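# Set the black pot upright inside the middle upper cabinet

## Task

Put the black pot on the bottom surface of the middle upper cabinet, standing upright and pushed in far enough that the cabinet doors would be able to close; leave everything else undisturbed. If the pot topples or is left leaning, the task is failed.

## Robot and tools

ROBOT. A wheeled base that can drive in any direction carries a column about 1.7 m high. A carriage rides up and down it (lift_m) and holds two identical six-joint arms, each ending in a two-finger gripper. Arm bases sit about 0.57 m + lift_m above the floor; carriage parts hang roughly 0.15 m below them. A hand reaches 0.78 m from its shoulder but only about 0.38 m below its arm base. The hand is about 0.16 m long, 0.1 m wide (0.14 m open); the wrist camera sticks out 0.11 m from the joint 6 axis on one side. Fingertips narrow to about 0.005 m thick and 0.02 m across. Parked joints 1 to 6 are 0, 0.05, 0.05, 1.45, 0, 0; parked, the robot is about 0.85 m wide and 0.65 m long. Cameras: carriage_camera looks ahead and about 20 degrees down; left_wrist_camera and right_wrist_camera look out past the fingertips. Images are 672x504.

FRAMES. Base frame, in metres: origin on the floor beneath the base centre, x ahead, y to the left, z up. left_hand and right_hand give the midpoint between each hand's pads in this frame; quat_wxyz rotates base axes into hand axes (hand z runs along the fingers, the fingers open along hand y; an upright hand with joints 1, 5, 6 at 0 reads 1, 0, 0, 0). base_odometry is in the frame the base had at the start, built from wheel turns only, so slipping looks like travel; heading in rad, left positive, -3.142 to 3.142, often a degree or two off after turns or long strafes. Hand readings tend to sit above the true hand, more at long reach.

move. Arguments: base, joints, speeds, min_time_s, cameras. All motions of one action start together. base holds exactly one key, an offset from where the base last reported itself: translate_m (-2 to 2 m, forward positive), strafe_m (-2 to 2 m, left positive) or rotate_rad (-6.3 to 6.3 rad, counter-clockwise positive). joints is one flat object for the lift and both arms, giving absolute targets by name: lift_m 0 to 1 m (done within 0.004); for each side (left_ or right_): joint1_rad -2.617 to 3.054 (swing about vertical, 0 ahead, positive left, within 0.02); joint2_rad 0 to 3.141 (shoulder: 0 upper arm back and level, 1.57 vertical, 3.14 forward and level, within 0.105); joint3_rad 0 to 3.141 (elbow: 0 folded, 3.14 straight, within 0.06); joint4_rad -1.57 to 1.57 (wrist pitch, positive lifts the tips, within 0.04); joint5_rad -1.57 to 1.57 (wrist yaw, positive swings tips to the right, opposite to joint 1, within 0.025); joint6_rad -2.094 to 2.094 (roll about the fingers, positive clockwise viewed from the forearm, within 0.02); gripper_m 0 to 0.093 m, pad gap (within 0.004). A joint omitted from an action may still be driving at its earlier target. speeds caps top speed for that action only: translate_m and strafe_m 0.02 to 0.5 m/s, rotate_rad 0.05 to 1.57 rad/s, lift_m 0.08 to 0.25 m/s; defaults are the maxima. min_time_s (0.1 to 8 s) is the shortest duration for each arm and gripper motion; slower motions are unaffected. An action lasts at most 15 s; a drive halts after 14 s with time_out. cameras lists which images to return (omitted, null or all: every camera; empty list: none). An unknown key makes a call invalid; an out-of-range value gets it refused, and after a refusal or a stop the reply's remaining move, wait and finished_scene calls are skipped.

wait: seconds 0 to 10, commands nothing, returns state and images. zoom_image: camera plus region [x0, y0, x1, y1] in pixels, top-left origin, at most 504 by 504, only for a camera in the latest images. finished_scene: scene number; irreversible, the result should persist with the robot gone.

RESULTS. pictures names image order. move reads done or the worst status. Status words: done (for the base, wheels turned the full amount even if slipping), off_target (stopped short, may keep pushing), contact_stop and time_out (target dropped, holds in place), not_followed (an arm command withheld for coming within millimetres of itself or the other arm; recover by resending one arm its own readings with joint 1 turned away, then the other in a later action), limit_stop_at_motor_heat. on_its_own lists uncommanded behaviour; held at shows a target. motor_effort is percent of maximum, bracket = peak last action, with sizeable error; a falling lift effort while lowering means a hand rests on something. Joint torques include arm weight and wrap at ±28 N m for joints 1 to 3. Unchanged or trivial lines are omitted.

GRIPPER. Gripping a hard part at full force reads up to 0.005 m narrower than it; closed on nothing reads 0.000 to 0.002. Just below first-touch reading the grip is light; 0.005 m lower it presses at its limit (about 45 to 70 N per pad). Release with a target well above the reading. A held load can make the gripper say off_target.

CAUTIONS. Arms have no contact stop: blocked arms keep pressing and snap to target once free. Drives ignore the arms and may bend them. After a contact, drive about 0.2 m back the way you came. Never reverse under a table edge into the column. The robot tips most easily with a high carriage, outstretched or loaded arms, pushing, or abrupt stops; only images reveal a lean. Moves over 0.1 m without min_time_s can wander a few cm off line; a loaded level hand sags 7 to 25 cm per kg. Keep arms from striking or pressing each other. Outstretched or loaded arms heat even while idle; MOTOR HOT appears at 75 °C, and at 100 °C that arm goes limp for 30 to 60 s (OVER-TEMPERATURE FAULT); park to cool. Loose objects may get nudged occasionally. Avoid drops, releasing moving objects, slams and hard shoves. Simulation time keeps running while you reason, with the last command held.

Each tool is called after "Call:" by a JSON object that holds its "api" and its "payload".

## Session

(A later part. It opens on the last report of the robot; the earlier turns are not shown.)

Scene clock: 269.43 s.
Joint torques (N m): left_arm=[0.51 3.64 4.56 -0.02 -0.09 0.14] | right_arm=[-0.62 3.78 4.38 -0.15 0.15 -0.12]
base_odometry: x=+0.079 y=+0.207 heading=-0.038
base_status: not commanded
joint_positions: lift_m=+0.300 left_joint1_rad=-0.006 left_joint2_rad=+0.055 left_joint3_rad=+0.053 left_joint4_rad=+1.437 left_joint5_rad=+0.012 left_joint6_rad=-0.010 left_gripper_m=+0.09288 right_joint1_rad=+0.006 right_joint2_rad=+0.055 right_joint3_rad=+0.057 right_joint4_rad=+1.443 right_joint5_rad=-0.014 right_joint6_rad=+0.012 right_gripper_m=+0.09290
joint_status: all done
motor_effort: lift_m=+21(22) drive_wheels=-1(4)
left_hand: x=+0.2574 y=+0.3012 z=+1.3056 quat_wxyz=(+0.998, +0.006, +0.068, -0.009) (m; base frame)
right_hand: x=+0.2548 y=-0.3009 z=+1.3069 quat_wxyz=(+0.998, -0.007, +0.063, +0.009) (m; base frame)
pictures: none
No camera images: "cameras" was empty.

Call:
{"api": "wait", "payload": {"seconds": 10, "cameras": []}}

Call:
{"api": "wait", "payload": {"seconds": 10, "cameras": []}}

Call:
{"api": "wait", "payload": {"seconds": 10, "cameras": []}}

Call:
{"api": "wait", "payload": {"seconds": 10, "cameras": []}}

Call:
{"api": "wait", "payload": {"seconds": 10, "cameras": []}}

Call:
{"api": "wait", "payload": {"seconds": 10, "cameras": []}}

Call:
{"api": "wait", "payload": {"seconds": 10, "cameras": []}}

Call:
{"api": "wait", "payload": {"seconds": 10, "cameras": []}}

Call:
{"api": "wait", "payload": {"seconds": 10, "cameras": []}}

Call:
{"api": "wait", "payload": {"seconds": 10, "cameras": []}}

Call:
{"api": "wait", "payload": {"seconds": 10, "cameras": []}}

Call:
{"api": "wait", "payload": {"seconds": 10, "cameras": []}}

Call:
{"api": "wait", "payload": {"seconds": 10, "cameras": []}}

Call:
{"api": "wait", "payload": {"seconds": 10, "cameras": []}}

Call:
{"api": "wait", "payload": {"seconds": 10, "cameras": []}}

Call:
{"api": "wait", "payload": {"seconds": 10, "cameras": []}}

Call:
{"api": "wait", "payload": {"seconds": 10, "cameras": []}}

Call:
{"api": "wait", "payload": {"seconds": 10, "cameras": ["carriage_camera"]}}

Scene clock: 281.73 s.
Joint torques (N m): left_arm=[0.54 3.63 4.55 0.01 -0.09 0.14] | right_arm=[-0.59 3.74 4.29 -0.16 0.14 -0.14]
base_odometry: x=+0.079 y=+0.207 heading=-0.038
joint_positions: lift_m=+0.300 left_joint1_rad=-0.006 left_joint2_rad=+0.055 left_joint3_rad=+0.053 left_joint4_rad=+1.437 left_joint5_rad=+0.012 left_joint6_rad=-0.010 left_gripper_m=+0.09288 right_joint1_rad=+0.006 right_joint2_rad=+0.055 right_joint3_rad=+0.057 right_joint4_rad=+1.443 right_joint5_rad=-0.014 right_joint6_rad=+0.012 right_gripper_m=+0.09290
joint_status: all done
motor_effort: lift_m=+21(22) drive_wheels=-1(4)
left_hand: x=+0.2574 y=+0.3012 z=+1.3056 quat_wxyz=(+0.998, +0.006, +0.068, -0.009) (m; base frame)
right_hand: x=+0.2548 y=-0.3009 z=+1.3069 quat_wxyz=(+0.998, -0.007, +0.063, +0.009) (m; base frame)
wait: 10.00 s; at rest from the start
pictures: none

Scene clock: 291.73 s.
Joint torques (N m): left_arm=[0.51 3.6 4.59 0 -0.11 0.14] | right_arm=[-0.61 3.78 4.36 -0.17 0.14 -0.16]
base_odometry: x=+0.079 y=+0.207 heading=-0.038
joint_positions: lift_m=+0.300 left_joint1_rad=-0.006 left_joint2_rad=+0.055 left_joint3_rad=+0.053 left_joint4_rad=+1.437 left_joint5_rad=+0.012 left_joint6_rad=-0.010 left_gripper_m=+0.09288 right_joint1_rad=+0.006 right_joint2_rad=+0.055 right_joint3_rad=+0.057 right_joint4_rad=+1.443 right_joint5_rad=-0.014 right_joint6_rad=+0.012 right_gripper_m=+0.09290
joint_status: all done
motor_effort: lift_m=+21(22) drive_wheels=-2(4)
left_hand: x=+0.2573 y=+0.3012 z=+1.3056 quat_wxyz=(+0.998, +0.006, +0.067, -0.008) (m; base frame)
right_hand: x=+0.2548 y=-0.3009 z=+1.3069 quat_wxyz=(+0.998, -0.007, +0.063, +0.009) (m; base frame)
wait: 10.00 s; at rest by 0.27 s
pictures: none

Scene clock: 301.73 s.
Joint torques (N m): left_arm=[0.57 3.58 4.6 0.02 -0.1 0.15] | right_arm=[-0.55 3.69 4.36 -0.17 0.14 -0.14]
base_odometry: x=+0.079 y=+0.207 heading=-0.038
joint_positions: lift_m=+0.300 left_joint1_rad=-0.006 left_joint2_rad=+0.055 left_joint3_rad=+0.053 left_joint4_rad=+1.437 left_joint5_rad=+0.012 left_joint6_rad=-0.010 left_gripper_m=+0.09288 right_joint1_rad=+0.006 right_joint2_rad=+0.055 right_joint3_rad=+0.057 right_joint4_rad=+1.443 right_joint5_rad=-0.014 right_joint6_rad=+0.012 right_gripper_m=+0.09290
joint_status: all done
motor_effort: lift_m=+21(22) drive_wheels=-2(4)
left_hand: x=+0.2573 y=+0.3012 z=+1.3056 quat_wxyz=(+0.998, +0.006, +0.067, -0.008) (m; base frame)
right_hand: x=+0.2548 y=-0.3009 z=+1.3069 quat_wxyz=(+0.998, -0.007, +0.063, +0.009) (m; base frame)
wait: 10.00 s; at rest by 0.27 s
pictures: none

Scene clock: 311.73 s.
Joint torques (N m): left_arm=[0.49 3.62 4.55 0.02 -0.09 0.13] | right_arm=[-0.53 3.75 4.27 -0.15 0.13 -0.13]
base_odometry: x=+0.079 y=+0.207 heading=-0.038
joint_positions: lift_m=+0.300 left_joint1_rad=-0.006 left_joint2_rad=+0.055 left_joint3_rad=+0.053 left_joint4_rad=+1.437 left_joint5_rad=+0.012 left_joint6_rad=-0.010 left_gripper_m=+0.09288 right_joint1_rad=+0.006 right_joint2_rad=+0.055 right_joint3_rad=+0.057 right_joint4_rad=+1.443 right_joint5_rad=-0.014 right_joint6_rad=+0.012 right_gripper_m=+0.09290
joint_status: all done
motor_effort: lift_m=+21(22) drive_wheels=-1(4)
left_hand: x=+0.2573 y=+0.3012 z=+1.3056 quat_wxyz=(+0.998, +0.006, +0.067, -0.008) (m; base frame)
right_hand: x=+0.2548 y=-0.3009 z=+1.3069 quat_wxyz=(+0.998, -0.007, +0.063, +0.009) (m; base frame)
wait: 10.00 s; at rest by 0.27 s
pictures: none

Scene clock: 321.73 s.
Joint torques (N m): left_arm=[0.53 3.56 4.53 0 -0.1 0.15] | right_arm=[-0.65 3.84 4.37 -0.18 0.14 -0.12]
base_odometry: x=+0.079 y=+0.207 heading=-0.038
joint_positions: lift_m=+0.300 left_joint1_rad=-0.006 left_joint2_rad=+0.055 left_joint3_rad=+0.053 left_joint4_rad=+1.437 left_joint5_rad=+0.012 left_joint6_rad=-0.010 left_gripper_m=+0.09288 right_joint1_rad=+0.006 right_joint2_rad=+0.055 right_joint3_rad=+0.057 right_joint4_rad=+1.443 right_joint5_rad=-0.014 right_joint6_rad=+0.012 right_gripper_m=+0.09290
joint_status: all done
motor_effort: lift_m=+21(22) drive_wheels=-1(4)
left_hand: x=+0.2573 y=+0.3012 z=+1.3056 quat_wxyz=(+0.998, +0.006, +0.067, -0.008) (m; base frame)
right_hand: x=+0.2548 y=-0.3009 z=+1.3069 quat_wxyz=(+0.998, -0.007, +0.063, +0.009) (m; base frame)
wait: 10.00 s; at rest by 0.27 s
pictures: none

Scene clock: 331.73 s.
Joint torques (N m): left_arm=[0.57 3.62 4.52 0.01 -0.09 0.15] | right_arm=[-0.58 3.81 4.37 -0.17 0.14 -0.11]
base_odometry: x=+0.079 y=+0.207 heading=-0.038
joint_positions: lift_m=+0.300 left_joint1_rad=-0.006 left_joint2_rad=+0.055 left_joint3_rad=+0.053 left_joint4_rad=+1.437 left_joint5_rad=+0.012 left_joint6_rad=-0.010 left_gripper_m=+0.09288 right_joint1_rad=+0.006 right_joint2_rad=+0.055 right_joint3_rad=+0.057 right_joint4_rad=+1.443 right_joint5_rad=-0.014 right_joint6_rad=+0.012 right_gripper_m=+0.09290
joint_status: all done
motor_effort: lift_m=+21(22) drive_wheels=-1(4)
left_hand: x=+0.2573 y=+0.3012 z=+1.3056 quat_wxyz=(+0.998, +0.006, +0.067, -0.008) (m; base frame)
right_hand: x=+0.2548 y=-0.3009 z=+1.3069 quat_wxyz=(+0.998, -0.007, +0.063, +0.009) (m; base frame)
wait: 10.00 s; at rest by 0.27 s
pictures: none

Scene clock: 341.73 s.
Joint torques (N m): left_arm=[0.53 3.58 4.53 0 -0.09 0.14] | right_arm=[-0.57 3.71 4.33 -0.16 0.13 -0.12]
base_odometry: x=+0.079 y=+0.207 heading=-0.038
joint_positions: lift_m=+0.300 left_joint1_rad=-0.006 left_joint2_rad=+0.055 left_joint3_rad=+0.053 left_joint4_rad=+1.437 left_joint5_rad=+0.012 left_joint6_rad=-0.010 left_gripper_m=+0.09288 right_joint1_rad=+0.006 right_joint2_rad=+0.055 right_joint3_rad=+0.057 right_joint4_rad=+1.443 right_joint5_rad=-0.014 right_joint6_rad=+0.012 right_gripper_m=+0.09290
joint_status: all done
motor_effort: lift_m=+21(22) drive_wheels=-2(4)
left_hand: x=+0.2573 y=+0.3012 z=+1.3056 quat_wxyz=(+0.998, +0.006, +0.067, -0.008) (m; base frame)
right_hand: x=+0.2548 y=-0.3009 z=+1.3069 quat_wxyz=(+0.998, -0.007, +0.063, +0.009) (m; base frame)
wait: 10.00 s; at rest by 0.27 s
pictures: none

Scene clock: 351.73 s.
Joint torques (N m): left_arm=[0.5 3.6 4.56 0 -0.07 0.13] | right_arm=[-0.66 3.79 4.38 -0.15 0.13 -0.13]
base_odometry: x=+0.079 y=+0.207 heading=-0.038
joint_positions: lift_m=+0.300 left_joint1_rad=-0.006 left_joint2_rad=+0.055 left_joint3_rad=+0.053 left_joint4_rad=+1.437 left_joint5_rad=+0.012 left_joint6_rad=-0.010 left_gripper_m=+0.09288 right_joint1_rad=+0.006 right_joint2_rad=+0.055 right_joint3_rad=+0.057 right_joint4_rad=+1.443 right_joint5_rad=-0.014 right_joint6_rad=+0.012 right_gripper_m=+0.09290
joint_status: all done
motor_effort: lift_m=+21(22) drive_wheels=-1(4)
left_hand: x=+0.2573 y=+0.3012 z=+1.3056 quat_wxyz=(+0.998, +0.006, +0.067, -0.008) (m; base frame)
right_hand: x=+0.2548 y=-0.3009 z=+1.3069 quat_wxyz=(+0.998, -0.007, +0.063, +0.009) (m; base frame)
wait: 10.00 s; at rest by 0.27 s
pictures: none

Scene clock: 361.73 s.
Joint torques (N m): left_arm=[0.59 3.62 4.51 -0.01 -0.1 0.14] | right_arm=[-0.58 3.73 4.38 -0.19 0.16 -0.13]
base_odometry: x=+0.079 y=+0.207 heading=-0.038
joint_positions: lift_m=+0.300 left_joint1_rad=-0.006 left_joint2_rad=+0.055 left_joint3_rad=+0.053 left_joint4_rad=+1.437 left_joint5_rad=+0.012 left_joint6_rad=-0.010 left_gripper_m=+0.09288 right_joint1_rad=+0.006 right_joint2_rad=+0.055 right_joint3_rad=+0.057 right_joint4_rad=+1.443 right_joint5_rad=-0.014 right_joint6_rad=+0.012 right_gripper_m=+0.09290
joint_status: all done
motor_effort: lift_m=+21(22) drive_wheels=-1(4)
left_hand: x=+0.2573 y=+0.3012 z=+1.3056 quat_wxyz=(+0.998, +0.006, +0.067, -0.008) (m; base frame)
right_hand: x=+0.2548 y=-0.3009 z=+1.3069 quat_wxyz=(+0.998, -0.007, +0.063, +0.009) (m; base frame)
wait: 10.00 s; at rest by 0.27 s
pictures: none

Scene clock: 371.73 s.
Joint torques (N m): left_arm=[0.5 3.55 4.55 0 -0.11 0.12] | right_arm=[-0.55 3.77 4.4 -0.16 0.14 -0.16]
base_odometry: x=+0.079 y=+0.207 heading=-0.038
joint_positions: lift_m=+0.300 left_joint1_rad=-0.006 left_joint2_rad=+0.055 left_joint3_rad=+0.053 left_joint4_rad=+1.437 left_joint5_rad=+0.012 left_joint6_rad=-0.010 left_gripper_m=+0.09288 right_joint1_rad=+0.006 right_joint2_rad=+0.055 right_joint3_rad=+0.057 right_joint4_rad=+1.443 right_joint5_rad=-0.014 right_joint6_rad=+0.012 right_gripper_m=+0.09290
joint_status: all done
motor_effort: lift_m=+21(22) drive_wheels=-1(4)
left_hand: x=+0.2573 y=+0.3012 z=+1.3056 quat_wxyz=(+0.998, +0.006, +0.067, -0.008) (m; base frame)
right_hand: x=+0.2548 y=-0.3009 z=+1.3069 quat_wxyz=(+0.998, -0.007, +0.063, +0.009) (m; base frame)
wait: 10.00 s; at rest by 0.27 s
pictures: none

Scene clock: 381.73 s.
Joint torques (N m): left_arm=[0.54 3.55 4.53 0.02 -0.1 0.14] | right_arm=[-0.62 3.78 4.38 -0.17 0.16 -0.16]
base_odometry: x=+0.079 y=+0.207 heading=-0.038
joint_positions: lift_m=+0.300 left_joint1_rad=-0.006 left_joint2_rad=+0.055 left_joint3_rad=+0.053 left_joint4_rad=+1.437 left_joint5_rad=+0.012 left_joint6_rad=-0.010 left_gripper_m=+0.09288 right_joint1_rad=+0.006 right_joint2_rad=+0.055 right_joint3_rad=+0.057 right_joint4_rad=+1.443 right_joint5_rad=-0.014 right_joint6_rad=+0.012 right_gripper_m=+0.09290
joint_status: all done
motor_effort: lift_m=+21(22) drive_wheels=-2(4)
left_hand: x=+0.2573 y=+0.3012 z=+1.3056 quat_wxyz=(+0.998, +0.006, +0.067, -0.008) (m; base frame)
right_hand: x=+0.2548 y=-0.3009 z=+1.3069 quat_wxyz=(+0.998, -0.007, +0.063, +0.009) (m; base frame)
wait: 10.00 s; at rest by 0.27 s
pictures: none

Scene clock: 391.73 s.
Joint torques (N m): left_arm=[0.51 3.56 4.51 0.01 -0.1 0.13] | right_arm=[-0.66 3.78 4.34 -0.16 0.12 -0.15]
base_odometry: x=+0.079 y=+0.207 heading=-0.038
joint_positions: lift_m=+0.300 left_joint1_rad=-0.006 left_joint2_rad=+0.055 left_joint3_rad=+0.053 left_joint4_rad=+1.437 left_joint5_rad=+0.012 left_joint6_rad=-0.010 left_gripper_m=+0.09288 right_joint1_rad=+0.006 right_joint2_rad=+0.055 right_joint3_rad=+0.057 right_joint4_rad=+1.443 right_joint5_rad=-0.014 right_joint6_rad=+0.012 right_gripper_m=+0.09290
joint_status: all done
motor_effort: lift_m=+21(22) drive_wheels=-1(4)
left_hand: x=+0.2573 y=+0.3012 z=+1.3056 quat_wxyz=(+0.998, +0.006, +0.067, -0.008) (m; base frame)
right_hand: x=+0.2548 y=-0.3009 z=+1.3069 quat_wxyz=(+0.998, -0.007, +0.063, +0.009) (m; base frame)
wait: 10.00 s; at rest by 0.27 s
pictures: none

Scene clock: 401.73 s.
Joint torques (N m): left_arm=[0.51 3.55 4.48 0 -0.09 0.14] | right_arm=[-0.59 3.82 4.34 -0.18 0.16 -0.15]
base_odometry: x=+0.079 y=+0.207 heading=-0.038
joint_positions: lift_m=+0.300 left_joint1_rad=-0.006 left_joint2_rad=+0.055 left_joint3_rad=+0.053 left_joint4_rad=+1.437 left_joint5_rad=+0.012 left_joint6_rad=-0.010 left_gripper_m=+0.09288 right_joint1_rad=+0.006 right_joint2_rad=+0.055 right_joint3_rad=+0.057 right_joint4_rad=+1.443 right_joint5_rad=-0.014 right_joint6_rad=+0.012 right_gripper_m=+0.09290
joint_status: all done
motor_effort: lift_m=+21(22) drive_wheels=-1(4)
left_hand: x=+0.2573 y=+0.3012 z=+1.3056 quat_wxyz=(+0.998, +0.006, +0.067, -0.008) (m; base frame)
right_hand: x=+0.2548 y=-0.3009 z=+1.3069 quat_wxyz=(+0.998, -0.007, +0.063, +0.009) (m; base frame)
wait: 10.00 s; at rest by 0.27 s
pictures: none

Scene clock: 411.73 s.
Joint torques (N m): left_arm=[0.57 3.58 4.57 0.02 -0.1 0.14] | right_arm=[-0.62 3.7 4.36 -0.17 0.12 -0.13]
base_odometry: x=+0.079 y=+0.207 heading=-0.038
joint_positions: lift_m=+0.300 left_joint1_rad=-0.006 left_joint2_rad=+0.055 left_joint3_rad=+0.053 left_joint4_rad=+1.437 left_joint5_rad=+0.012 left_joint6_rad=-0.010 left_gripper_m=+0.09288 right_joint1_rad=+0.006 right_joint2_rad=+0.055 right_joint3_rad=+0.057 right_joint4_rad=+1.443 right_joint5_rad=-0.014 right_joint6_rad=+0.012 right_gripper_m=+0.09290
joint_status: all done
motor_effort: lift_m=+21(22) drive_wheels=-1(4)
left_hand: x=+0.2573 y=+0.3012 z=+1.3056 quat_wxyz=(+0.998, +0.006, +0.067, -0.008) (m; base frame)
right_hand: x=+0.2548 y=-0.3009 z=+1.3069 quat_wxyz=(+0.998, -0.007, +0.063, +0.009) (m; base frame)
wait: 10.00 s; at rest by 0.27 s
pictures: none

Scene clock: 421.73 s.
Joint torques (N m): left_arm=[0.59 3.56 4.49 0 -0.1 0.14] | right_arm=[-0.57 3.78 4.33 -0.18 0.14 -0.14]
base_odometry: x=+0.079 y=+0.207 heading=-0.038
joint_positions: lift_m=+0.300 left_joint1_rad=-0.006 left_joint2_rad=+0.055 left_joint3_rad=+0.053 left_joint4_rad=+1.437 left_joint5_rad=+0.012 left_joint6_rad=-0.010 left_gripper_m=+0.09288 right_joint1_rad=+0.006 right_joint2_rad=+0.055 right_joint3_rad=+0.057 right_joint4_rad=+1.443 right_joint5_rad=-0.014 right_joint6_rad=+0.012 right_gripper_m=+0.09290
joint_status: all done
motor_effort: lift_m=+21(22) drive_wheels=-1(4)
left_hand: x=+0.2573 y=+0.3012 z=+1.3056 quat_wxyz=(+0.998, +0.006, +0.067, -0.008) (m; base frame)
right_hand: x=+0.2548 y=-0.3009 z=+1.3069 quat_wxyz=(+0.998, -0.007, +0.063, +0.009) (m; base frame)
wait: 10.00 s; at rest by 0.27 s
pictures: none

Scene clock: 431.73 s.
Joint torques (N m): left_arm=[0.59 3.59 4.55 0 -0.08 0.14] | right_arm=[-0.57 3.78 4.41 -0.17 0.13 -0.11]
base_odometry: x=+0.079 y=+0.207 heading=-0.038
joint_positions: lift_m=+0.300 left_joint1_rad=-0.006 left_joint2_rad=+0.055 left_joint3_rad=+0.053 left_joint4_rad=+1.437 left_joint5_rad=+0.012 left_joint6_rad=-0.010 left_gripper_m=+0.09288 right_joint1_rad=+0.006 right_joint2_rad=+0.055 right_joint3_rad=+0.057 right_joint4_rad=+1.443 right_joint5_rad=-0.014 right_joint6_rad=+0.012 right_gripper_m=+0.09290
joint_status: all done
motor_effort: lift_m=+21(22) drive_wheels=-1(4)
left_hand: x=+0.2573 y=+0.3012 z=+1.3056 quat_wxyz=(+0.998, +0.006, +0.067, -0.008) (m; base frame)
right_hand: x=+0.2548 y=-0.3009 z=+1.3069 quat_wxyz=(+0.998, -0.007, +0.063, +0.009) (m; base frame)
wait: 10.00 s; at rest by 0.27 s
pictures: none

Scene clock: 441.73 s.
Joint torques (N m): left_arm=[0.54 3.59 4.55 0 -0.09 0.13] | right_arm=[-0.55 3.74 4.33 -0.16 0.15 -0.14]
base_odometry: x=+0.079 y=+0.207 heading=-0.038
joint_positions: lift_m=+0.300 left_joint1_rad=-0.006 left_joint2_rad=+0.055 left_joint3_rad=+0.053 left_joint4_rad=+1.437 left_joint5_rad=+0.012 left_joint6_rad=-0.010 left_gripper_m=+0.09288 right_joint1_rad=+0.006 right_joint2_rad=+0.055 right_joint3_rad=+0.057 right_joint4_rad=+1.443 right_joint5_rad=-0.014 right_joint6_rad=+0.012 right_gripper_m=+0.09290
joint_status: all done
motor_effort: lift_m=+21(22) drive_wheels=-1(4)
left_hand: x=+0.2573 y=+0.3012 z=+1.3056 quat_wxyz=(+0.998, +0.006, +0.067, -0.008) (m; base frame)
right_hand: x=+0.2548 y=-0.3009 z=+1.3069 quat_wxyz=(+0.998, -0.007, +0.063, +0.009) (m; base frame)
wait: 10.00 s; at rest by 0.27 s
pictures: none

Scene clock: 451.73 s.
Joint torques (N m): left_arm=[0.53 3.6 4.56 -0.01 -0.09 0.14] | right_arm=[-0.57 3.81 4.45 -0.16 0.13 -0.16]
base_odometry: x=+0.079 y=+0.207 heading=-0.038
joint_positions: lift_m=+0.300 left_joint1_rad=-0.006 left_joint2_rad=+0.055 left_joint3_rad=+0.053 left_joint4_rad=+1.437 left_joint5_rad=+0.012 left_joint6_rad=-0.010 left_gripper_m=+0.09288 right_joint1_rad=+0.006 right_joint2_rad=+0.055 right_joint3_rad=+0.057 right_joint4_rad=+1.443 right_joint5_rad=-0.014 right_joint6_rad=+0.012 right_gripper_m=+0.09290
joint_status: all done
motor_effort: lift_m=+21(22) drive_wheels=-2(4)
left_hand: x=+0.2573 y=+0.3012 z=+1.3056 quat_wxyz=(+0.998, +0.006, +0.067, -0.008) (m; base frame)
right_hand: x=+0.2548 y=-0.3009 z=+1.3069 quat_wxyz=(+0.998, -0.007, +0.063, +0.009) (m; base frame)
wait: 10.00 s; at rest by 0.27 s
pictures: carriage_camera

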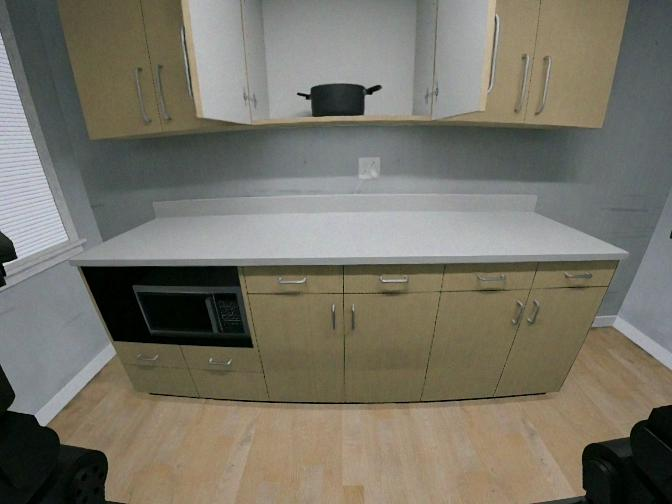

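Call:
{"api": "finished_scene", "payload": {"scene": 1}}

The scene is finished: the task was done.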